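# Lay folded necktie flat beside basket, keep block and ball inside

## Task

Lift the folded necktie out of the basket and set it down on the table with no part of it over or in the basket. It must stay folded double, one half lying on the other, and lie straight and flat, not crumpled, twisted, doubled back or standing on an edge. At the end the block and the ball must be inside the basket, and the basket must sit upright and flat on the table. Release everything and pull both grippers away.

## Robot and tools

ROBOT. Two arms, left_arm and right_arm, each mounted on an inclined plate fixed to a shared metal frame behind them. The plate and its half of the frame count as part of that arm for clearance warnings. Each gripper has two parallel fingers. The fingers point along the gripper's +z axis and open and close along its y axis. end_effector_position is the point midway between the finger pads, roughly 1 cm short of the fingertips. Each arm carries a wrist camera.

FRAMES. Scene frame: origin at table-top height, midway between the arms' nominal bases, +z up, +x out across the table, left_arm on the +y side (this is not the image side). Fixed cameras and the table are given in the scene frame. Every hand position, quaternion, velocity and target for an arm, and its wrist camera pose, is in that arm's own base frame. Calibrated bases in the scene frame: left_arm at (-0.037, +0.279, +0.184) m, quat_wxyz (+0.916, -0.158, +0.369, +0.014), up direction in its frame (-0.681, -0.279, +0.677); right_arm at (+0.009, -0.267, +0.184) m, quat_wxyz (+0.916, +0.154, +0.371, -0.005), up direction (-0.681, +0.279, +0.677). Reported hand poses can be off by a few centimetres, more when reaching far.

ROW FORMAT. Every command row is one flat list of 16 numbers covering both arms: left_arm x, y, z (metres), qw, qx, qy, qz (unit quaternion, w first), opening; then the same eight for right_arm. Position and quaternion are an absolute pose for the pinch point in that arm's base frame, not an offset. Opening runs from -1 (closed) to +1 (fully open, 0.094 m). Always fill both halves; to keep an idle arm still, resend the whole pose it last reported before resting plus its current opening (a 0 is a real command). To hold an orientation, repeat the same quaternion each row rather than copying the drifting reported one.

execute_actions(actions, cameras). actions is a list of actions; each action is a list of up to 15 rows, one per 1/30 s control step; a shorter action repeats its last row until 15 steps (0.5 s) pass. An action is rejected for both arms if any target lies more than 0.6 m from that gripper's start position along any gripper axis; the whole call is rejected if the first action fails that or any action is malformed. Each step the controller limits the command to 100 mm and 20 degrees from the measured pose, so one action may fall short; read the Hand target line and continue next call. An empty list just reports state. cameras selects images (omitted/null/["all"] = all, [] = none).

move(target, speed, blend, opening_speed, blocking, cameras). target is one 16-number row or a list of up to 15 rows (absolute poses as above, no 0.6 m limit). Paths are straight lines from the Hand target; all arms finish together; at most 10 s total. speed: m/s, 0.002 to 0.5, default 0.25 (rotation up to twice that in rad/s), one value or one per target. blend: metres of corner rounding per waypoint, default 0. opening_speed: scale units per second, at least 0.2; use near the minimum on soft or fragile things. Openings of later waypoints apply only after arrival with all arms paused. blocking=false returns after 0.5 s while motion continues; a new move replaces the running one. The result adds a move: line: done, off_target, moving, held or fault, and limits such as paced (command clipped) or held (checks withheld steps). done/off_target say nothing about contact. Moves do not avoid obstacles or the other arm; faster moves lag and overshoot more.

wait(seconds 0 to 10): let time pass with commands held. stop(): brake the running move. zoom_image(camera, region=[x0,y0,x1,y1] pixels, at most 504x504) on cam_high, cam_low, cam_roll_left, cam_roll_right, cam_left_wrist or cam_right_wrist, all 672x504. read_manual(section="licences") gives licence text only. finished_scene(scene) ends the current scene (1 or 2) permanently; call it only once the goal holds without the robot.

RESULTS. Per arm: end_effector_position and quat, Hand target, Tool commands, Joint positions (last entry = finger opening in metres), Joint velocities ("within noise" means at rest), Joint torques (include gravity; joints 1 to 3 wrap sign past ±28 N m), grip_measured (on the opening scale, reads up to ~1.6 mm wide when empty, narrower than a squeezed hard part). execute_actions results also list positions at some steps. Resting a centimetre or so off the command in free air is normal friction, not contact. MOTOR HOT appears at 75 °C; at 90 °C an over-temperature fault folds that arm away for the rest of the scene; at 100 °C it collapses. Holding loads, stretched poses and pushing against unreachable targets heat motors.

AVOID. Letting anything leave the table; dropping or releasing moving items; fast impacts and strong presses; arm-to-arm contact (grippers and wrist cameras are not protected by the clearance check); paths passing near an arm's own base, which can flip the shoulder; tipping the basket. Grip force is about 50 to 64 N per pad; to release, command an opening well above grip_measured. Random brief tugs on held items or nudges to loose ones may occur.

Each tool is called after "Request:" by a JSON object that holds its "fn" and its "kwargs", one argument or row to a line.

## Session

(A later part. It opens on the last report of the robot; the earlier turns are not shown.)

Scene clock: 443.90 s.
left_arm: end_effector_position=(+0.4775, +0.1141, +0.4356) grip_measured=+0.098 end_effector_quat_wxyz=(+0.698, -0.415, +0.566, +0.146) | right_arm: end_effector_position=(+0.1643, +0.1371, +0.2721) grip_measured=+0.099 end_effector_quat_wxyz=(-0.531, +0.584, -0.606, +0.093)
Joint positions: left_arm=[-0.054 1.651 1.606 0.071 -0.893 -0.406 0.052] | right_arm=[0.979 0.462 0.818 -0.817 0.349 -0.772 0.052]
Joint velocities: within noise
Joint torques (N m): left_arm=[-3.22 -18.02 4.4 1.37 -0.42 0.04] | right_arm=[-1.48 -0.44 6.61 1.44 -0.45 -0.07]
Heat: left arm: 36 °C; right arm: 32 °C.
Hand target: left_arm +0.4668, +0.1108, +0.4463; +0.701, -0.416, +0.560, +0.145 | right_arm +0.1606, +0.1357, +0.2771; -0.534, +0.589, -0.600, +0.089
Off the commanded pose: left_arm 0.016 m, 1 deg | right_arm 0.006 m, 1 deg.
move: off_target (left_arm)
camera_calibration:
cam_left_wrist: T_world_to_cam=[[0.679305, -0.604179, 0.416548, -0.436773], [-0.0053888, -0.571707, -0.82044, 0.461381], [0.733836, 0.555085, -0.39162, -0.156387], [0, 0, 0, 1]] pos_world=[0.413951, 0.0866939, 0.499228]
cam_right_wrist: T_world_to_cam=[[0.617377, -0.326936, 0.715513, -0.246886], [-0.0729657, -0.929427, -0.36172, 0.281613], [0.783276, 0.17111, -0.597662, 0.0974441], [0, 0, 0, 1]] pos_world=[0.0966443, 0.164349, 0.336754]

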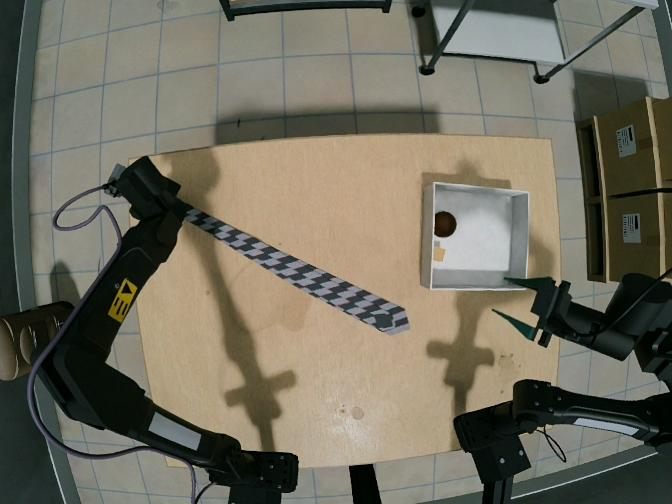

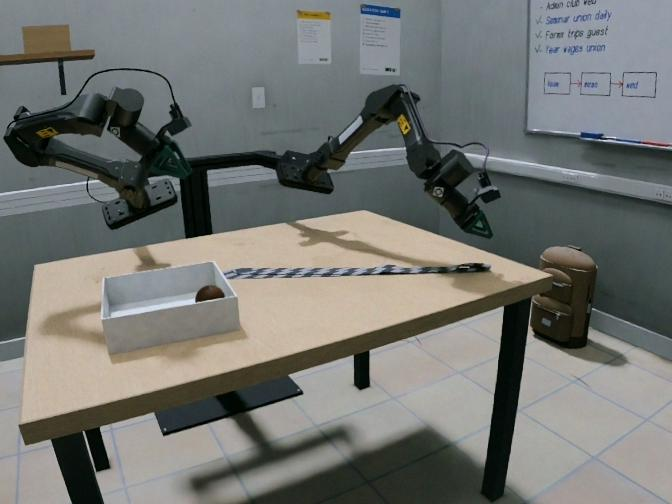

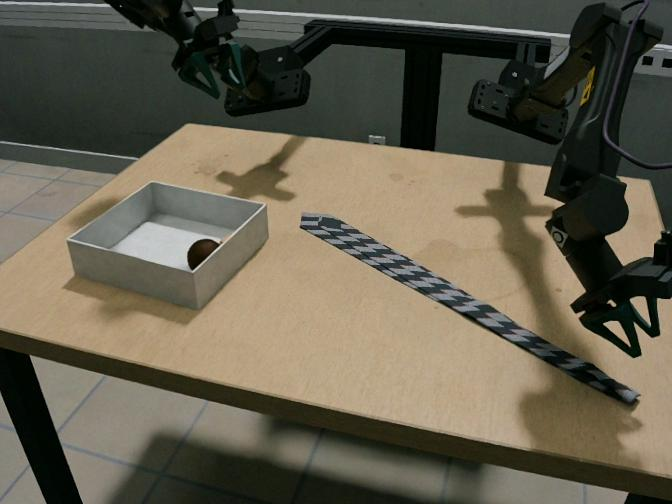

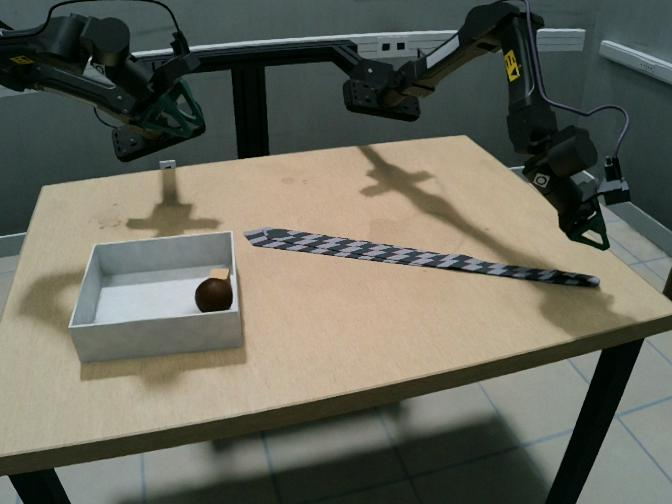

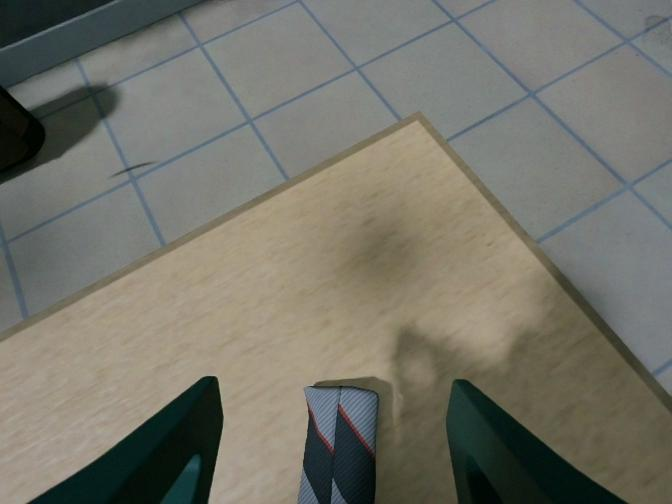

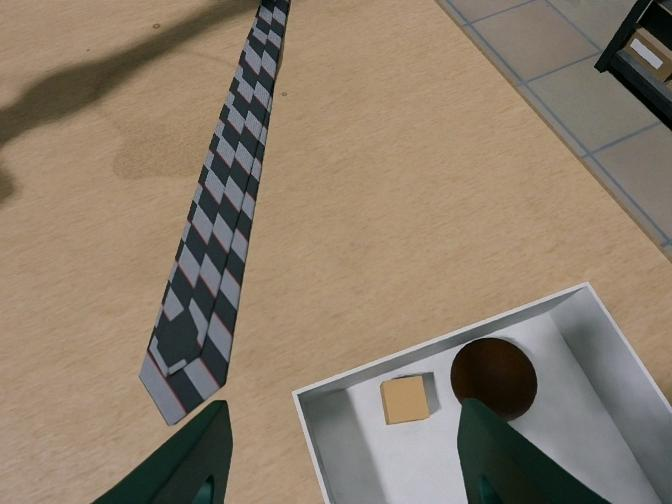

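Request:
{"fn": "move", "kwargs": {
  "target": [
    [0.5134,0.1143,0.3770,0.7014,-0.4165,0.5601,0.1454,-1,0.1606,0.1357,0.2771,0.5340,-0.5891,0.6006,-0.0886,0.1],
    [0.5474,0.1283,0.3431,0.7014,-0.4165,0.5601,0.1454,-1,0.1606,0.1357,0.2771,0.5340,-0.5891,0.6006,-0.0886,0.1],
    [0.5134,0.1143,0.3770,0.7014,-0.4165,0.5601,0.1454,-1,0.1606,0.1357,0.2771,0.5340,-0.5891,0.6006,-0.0886,0.1],
    [0.5193,0.1291,0.3891,0.7014,-0.4165,0.5601,0.1454,-1,0.1606,0.1357,0.2771,0.5340,-0.5891,0.6006,-0.0886,0.1],
    [0.5533,0.1431,0.3552,0.7014,-0.4165,0.5601,0.1454,-1,0.1606,0.1357,0.2771,0.5340,-0.5891,0.6006,-0.0886,0.1]
  ],
  "speed": 0.08
}}

Request:
{"fn": "zoom_image", "kwargs": {
  "camera": "cam_low",
  "region": [380, 230, 520, 300]
}}

Request:
{"fn": "zoom_image", "kwargs": {
  "camera": "cam_roll_left",
  "region": [450, 260, 670, 430]
}}

Scene clock: 458.50 s.
left_arm: end_effector_position=(+0.5404, +0.1403, +0.3734) grip_measured=-0.993 end_effector_quat_wxyz=(+0.713, -0.421, +0.542, +0.139) | right_arm: end_effector_position=(+0.1643, +0.1371, +0.2721) grip_measured=+0.099 end_effector_quat_wxyz=(-0.531, +0.584, -0.606, +0.093)
Joint positions: left_arm=[0.013 1.884 1.595 0.374 -0.838 -0.406 0] | right_arm=[0.979 0.462 0.818 -0.817 0.349 -0.772 0.052]
Joint velocities: within noise
Joint torques (N m): left_arm=[-1.89 -12.14 5.09 1.35 -0.07 -0.02] | right_arm=[-1.48 -0.43 6.6 1.46 -0.45 -0.07]
Heat: left arm: 36 °C; right arm: 32 °C.
Hand target: left_arm +0.5520, +0.1428, +0.3548; +0.701, -0.417, +0.560, +0.145 | right_arm +0.1606, +0.1357, +0.2771; -0.534, +0.589, -0.600, +0.089
Off the commanded pose: left_arm 0.022 m, 3 deg | right_arm 0.006 m, 1 deg.
move: off_target (left_arm)
camera_calibration:
cam_left_wrist: T_world_to_cam=[[0.661403, -0.59675, 0.454352, -0.44326], [0.0492184, -0.56994, -0.820211, 0.395843], [0.748414, 0.564852, -0.347589, -0.267133], [0, 0, 0, 1]] pos_world=[0.473617, 0.111983, 0.433218]
cam_right_wrist: T_world_to_cam=[[0.617377, -0.326936, 0.715513, -0.246886], [-0.0729657, -0.929427, -0.36172, 0.281613], [0.783276, 0.17111, -0.597662, 0.0974441], [0, 0, 0, 1]] pos_world=[0.0966443, 0.164349, 0.336754]

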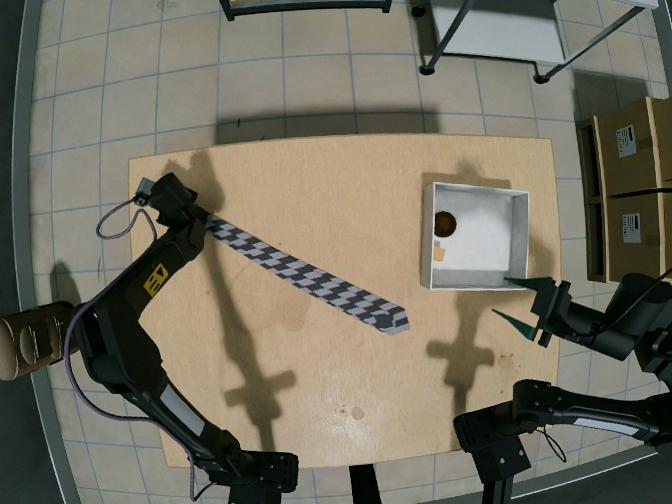

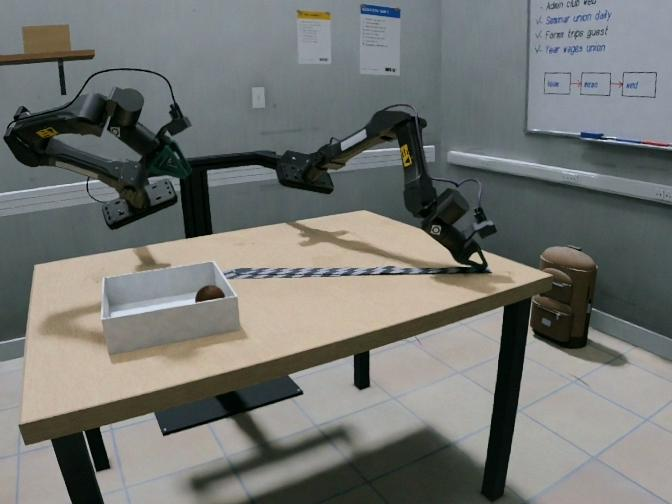

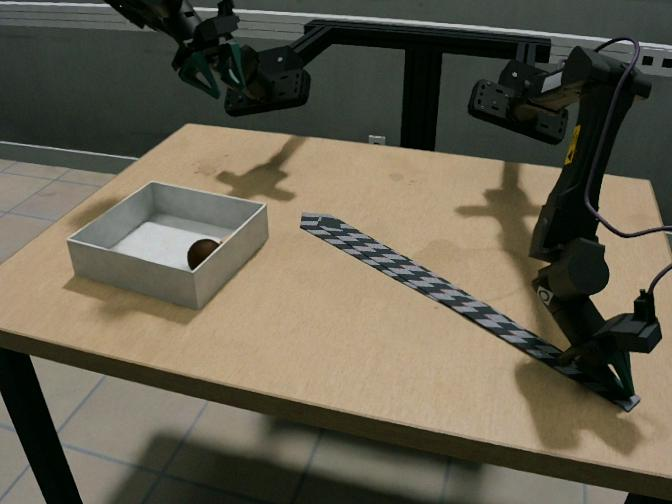

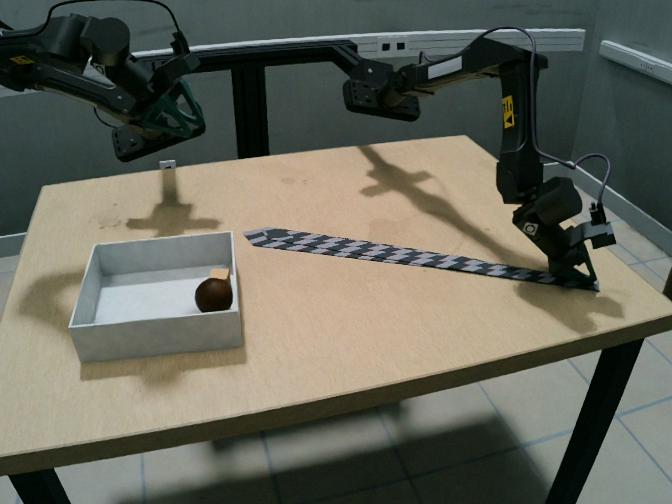

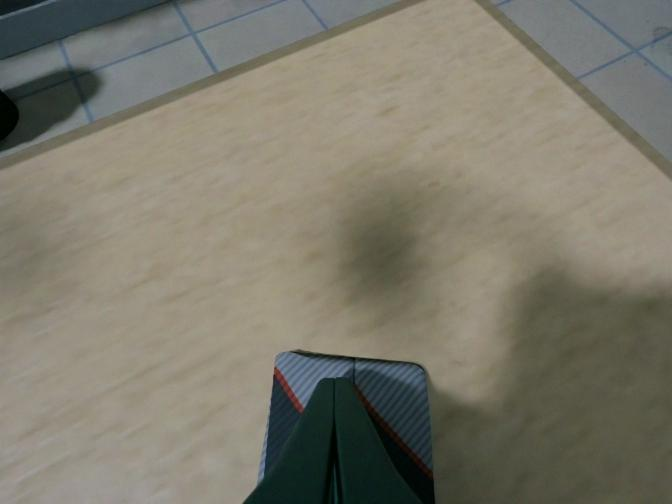

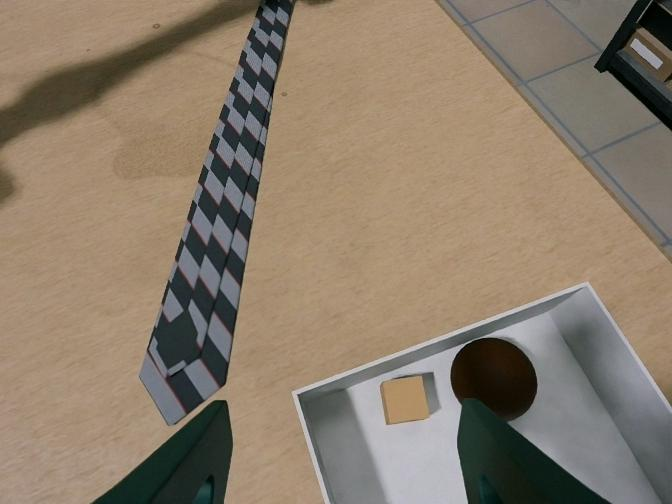

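Scaled by 3.600 from the camera's 672x504 image, which has a finer 960x720 frame.

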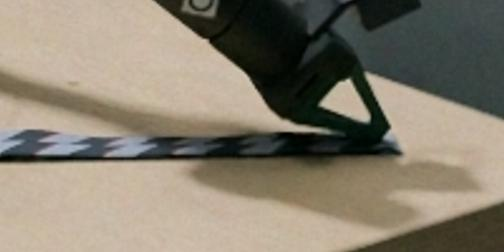

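Scaled by 2.291 from the camera's 672x504 image, which has a finer 960x720 frame.

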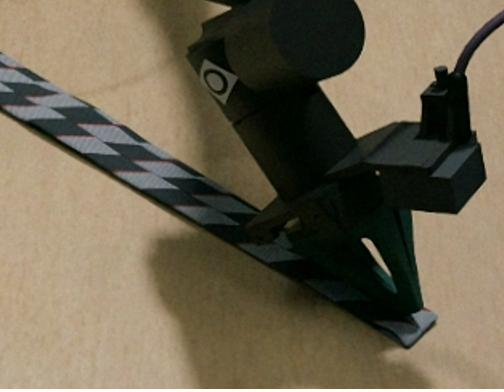

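Request:
{"fn": "move", "kwargs": {
  "target": [
    [0.5193,0.1291,0.3891,0.7014,-0.4165,0.5601,0.1454,-1,0.1606,0.1357,0.2771,0.5340,-0.5891,0.6006,-0.0886,0.1],
    [0.5238,0.1402,0.3981,0.7014,-0.4165,0.5601,0.1454,-1,0.1606,0.1357,0.2771,0.5340,-0.5891,0.6006,-0.0886,0.1],
    [0.5578,0.1542,0.3642,0.7014,-0.4165,0.5601,0.1454,-1,0.1606,0.1357,0.2771,0.5340,-0.5891,0.6006,-0.0886,0.1],
    [0.4664,0.1105,0.4463,0.7014,-0.4165,0.5601,0.1454,-1,0.1606,0.1357,0.2771,0.5340,-0.5891,0.6006,-0.0886,0.1]
  ],
  "speed": 0.1
}}

Request:
{"fn": "zoom_image", "kwargs": {
  "camera": "cam_low",
  "region": [340, 230, 520, 300]
}}

Request:
{"fn": "zoom_image", "kwargs": {
  "camera": "cam_roll_left",
  "region": [430, 240, 670, 430]
}}

Request:
{"fn": "zoom_image", "kwargs": {
  "camera": "cam_roll_right",
  "region": [420, 230, 620, 310]
}}

Scene clock: 465.00 s.
left_arm: end_effector_position=(+0.4768, +0.1142, +0.4419) grip_measured=-0.993 end_effector_quat_wxyz=(+0.702, -0.416, +0.560, +0.143) | right_arm: end_effector_position=(+0.1643, +0.1371, +0.2721) grip_measured=+0.099 end_effector_quat_wxyz=(-0.531, +0.584, -0.606, +0.093)
Joint positions: left_arm=[-0.054 1.652 1.622 0.071 -0.893 -0.406 0] | right_arm=[0.979 0.462 0.818 -0.817 0.349 -0.772 0.052]
Joint velocities: within noise
Joint torques (N m): left_arm=[-3.25 -18.11 3.41 1.36 -0.41 0.03] | right_arm=[-1.51 -0.39 6.56 1.46 -0.46 -0.07]
Heat: left arm: 37 °C; right arm: 32 °C.
Hand target: left_arm +0.4668, +0.1108, +0.4464; +0.701, -0.417, +0.560, +0.145 | right_arm +0.1606, +0.1357, +0.2771; -0.534, +0.589, -0.600, +0.089
Off the commanded pose: left_arm 0.012 m, 0 deg | right_arm 0.006 m, 1 deg.
move: off_target (left_arm)
camera_calibration:
cam_left_wrist: T_world_to_cam=[[0.673432, -0.603585, 0.42682, -0.440684], [0.00670129, -0.572361, -0.819974, 0.460693], [0.739219, 0.555057, -0.381401, -0.160537], [0, 0, 0, 1]] pos_world=[0.412355, 0.0868, 0.50462]
cam_right_wrist: T_world_to_cam=[[0.617377, -0.326936, 0.715513, -0.246886], [-0.0729657, -0.929427, -0.36172, 0.281613], [0.783276, 0.17111, -0.597662, 0.0974441], [0, 0, 0, 1]] pos_world=[0.0966443, 0.164349, 0.336754]

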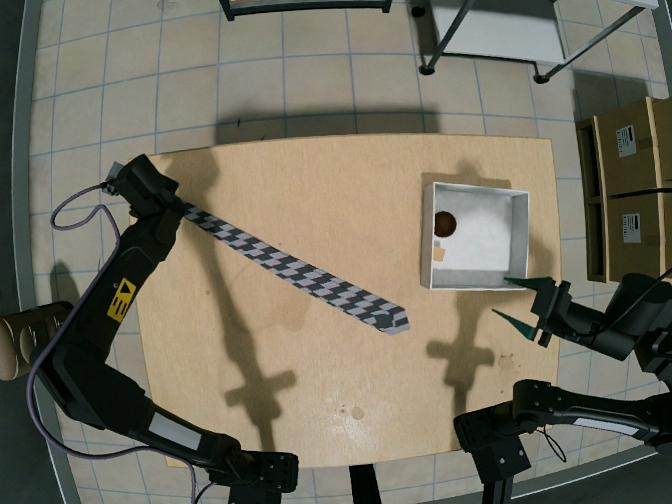

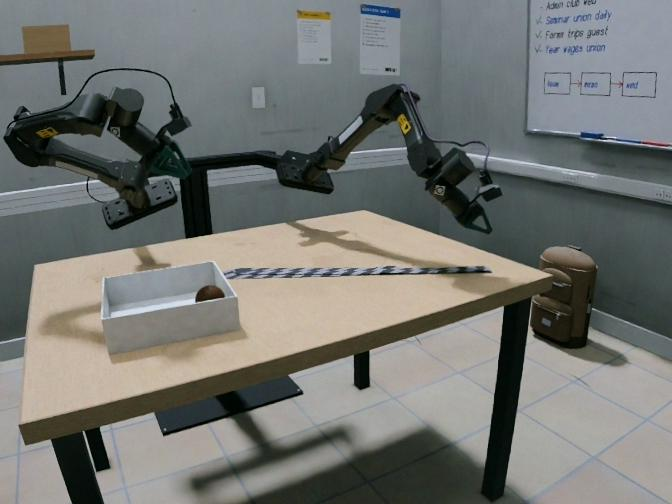

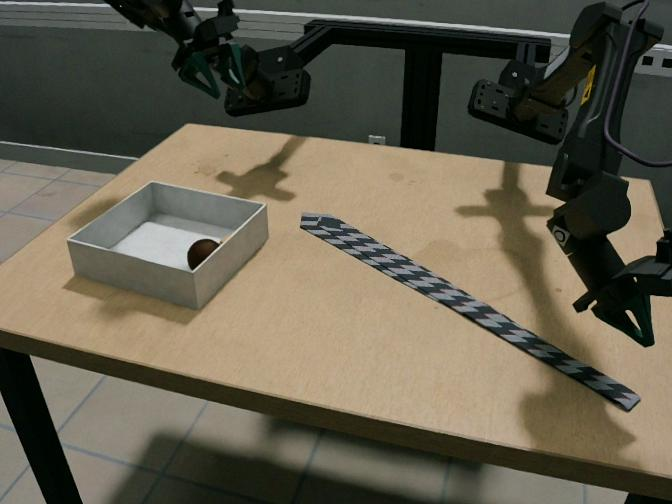

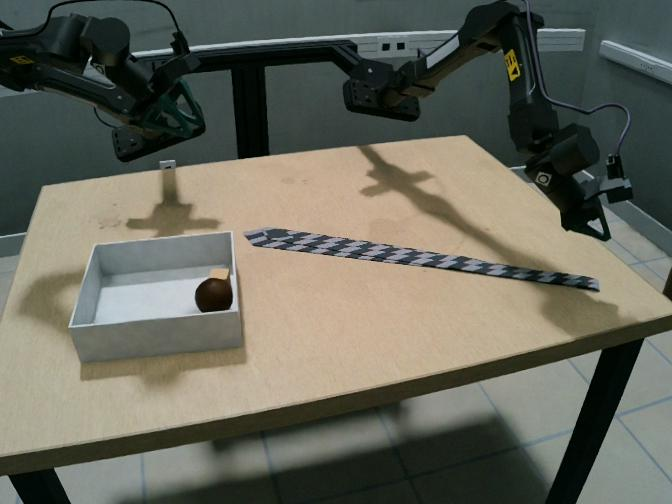

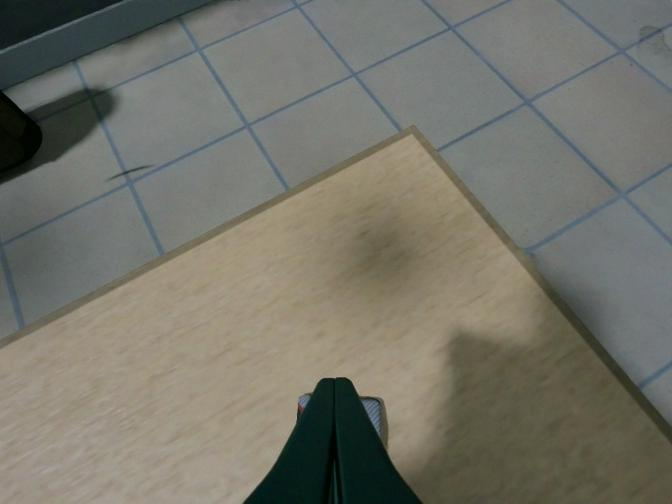

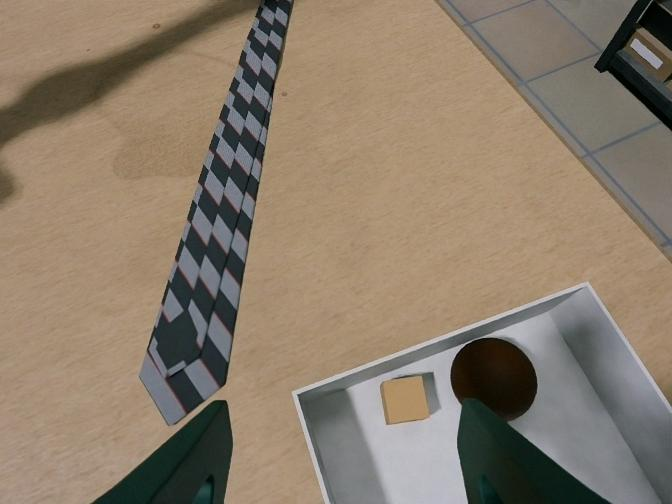

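Scaled by 2.800 from the camera's 672x504 image, which has a finer 960x720 frame.

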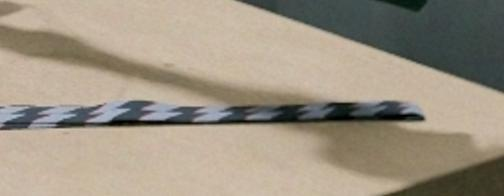

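Scaled by 2.100 from the camera's 672x504 image, which has a finer 960x720 frame.

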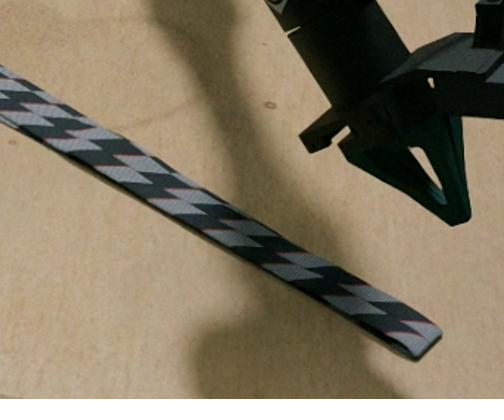

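Scaled by 2.520 from the camera's 672x504 image, which has a finer 960x720 frame.

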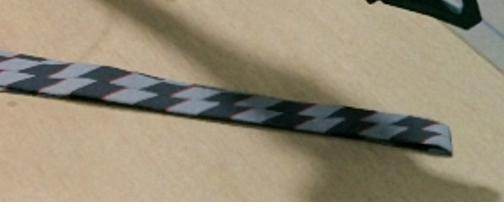

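Request:
{"fn": "move", "kwargs": {
  "target": [0.3200,0.1300,0.4300,0.7300,-0.2600,0.6250,0.1000,-1,0.1606,0.1357,0.2771,0.5340,-0.5891,0.6006,-0.0886,0.1],
  "speed": 0.2
}}

Scene clock: 468.43 s.
left_arm: end_effector_position=(+0.3233, +0.1299, +0.4364) grip_measured=-0.993 end_effector_quat_wxyz=(+0.734, -0.262, +0.619, +0.096) | right_arm: end_effector_position=(+0.1643, +0.1371, +0.2721) grip_measured=+0.099 end_effector_quat_wxyz=(-0.531, +0.584, -0.606, +0.093)
Joint positions: left_arm=[0.225 0.946 1.025 0.022 -0.306 -0.24 0] | right_arm=[0.979 0.462 0.818 -0.817 0.349 -0.772 0.052]
Joint velocities: within noise
Joint torques (N m): left_arm=[0.21 -11.51 3.71 1.65 0 0.07] | right_arm=[-1.52 -0.42 6.61 1.44 -0.44 -0.09]
Heat: left arm: 37 °C; right arm: 32 °C.
Hand target: left_arm +0.3202, +0.1300, +0.4300; +0.730, -0.260, +0.625, +0.100 | right_arm +0.1606, +0.1357, +0.2771; -0.534, +0.589, -0.600, +0.089
Off the commanded pose: left_arm 0.007 m, 1 deg | right_arm 0.006 m, 1 deg.
move: done
camera_calibration:
cam_left_wrist: T_world_to_cam=[[0.475615, -0.837185, 0.270022, -0.16272], [-0.182216, -0.394071, -0.900836, 0.539429], [0.860574, 0.379249, -0.339974, -0.0923199], [0, 0, 0, 1]] pos_world=[0.255133, 0.111359, 0.498489]
cam_right_wrist: T_world_to_cam=[[0.617377, -0.326936, 0.715513, -0.246886], [-0.0729657, -0.929427, -0.36172, 0.281613], [0.783276, 0.17111, -0.597662, 0.0974441], [0, 0, 0, 1]] pos_world=[0.0966443, 0.164349, 0.336754]

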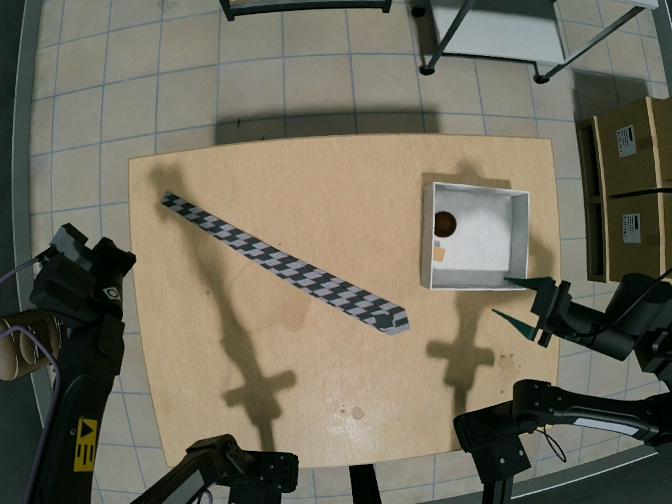

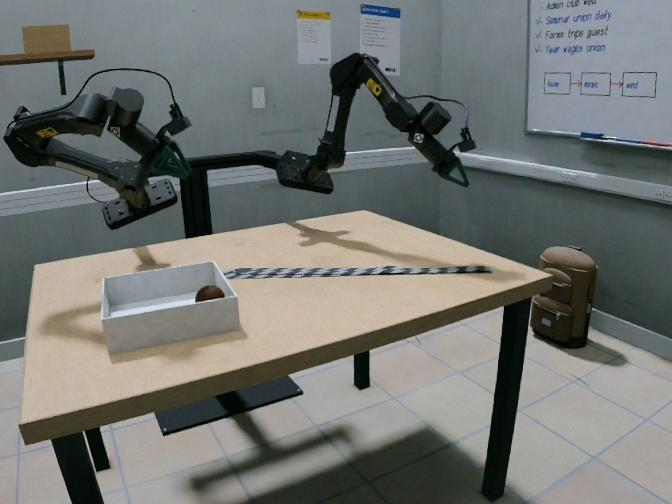

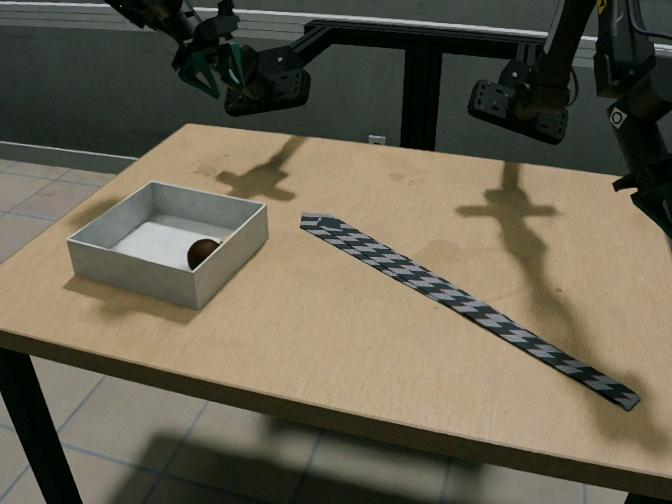

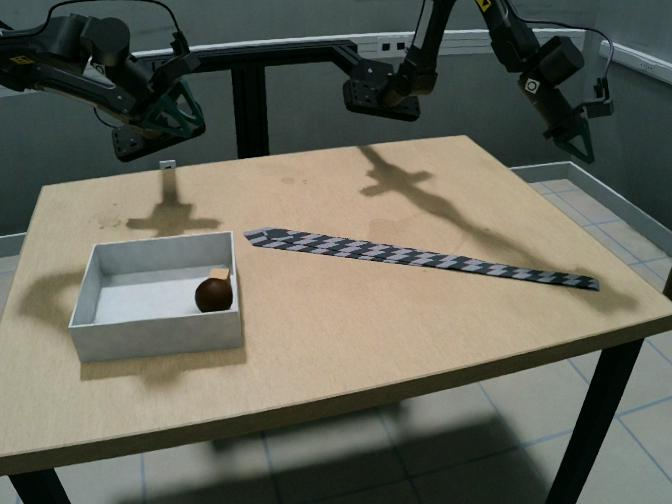

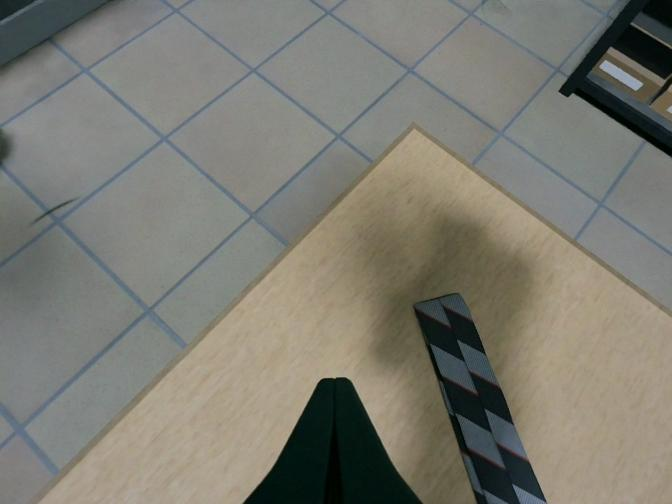

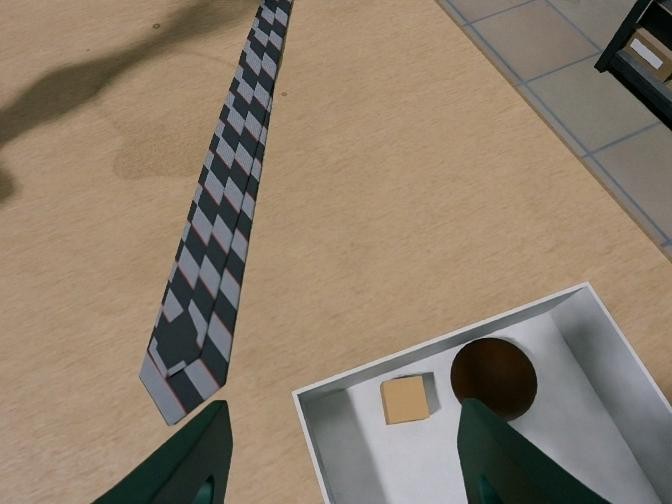

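Request:
{"fn": "finished_scene", "kwargs": {
  "scene": 2
}}

The scene is finished: the task was done.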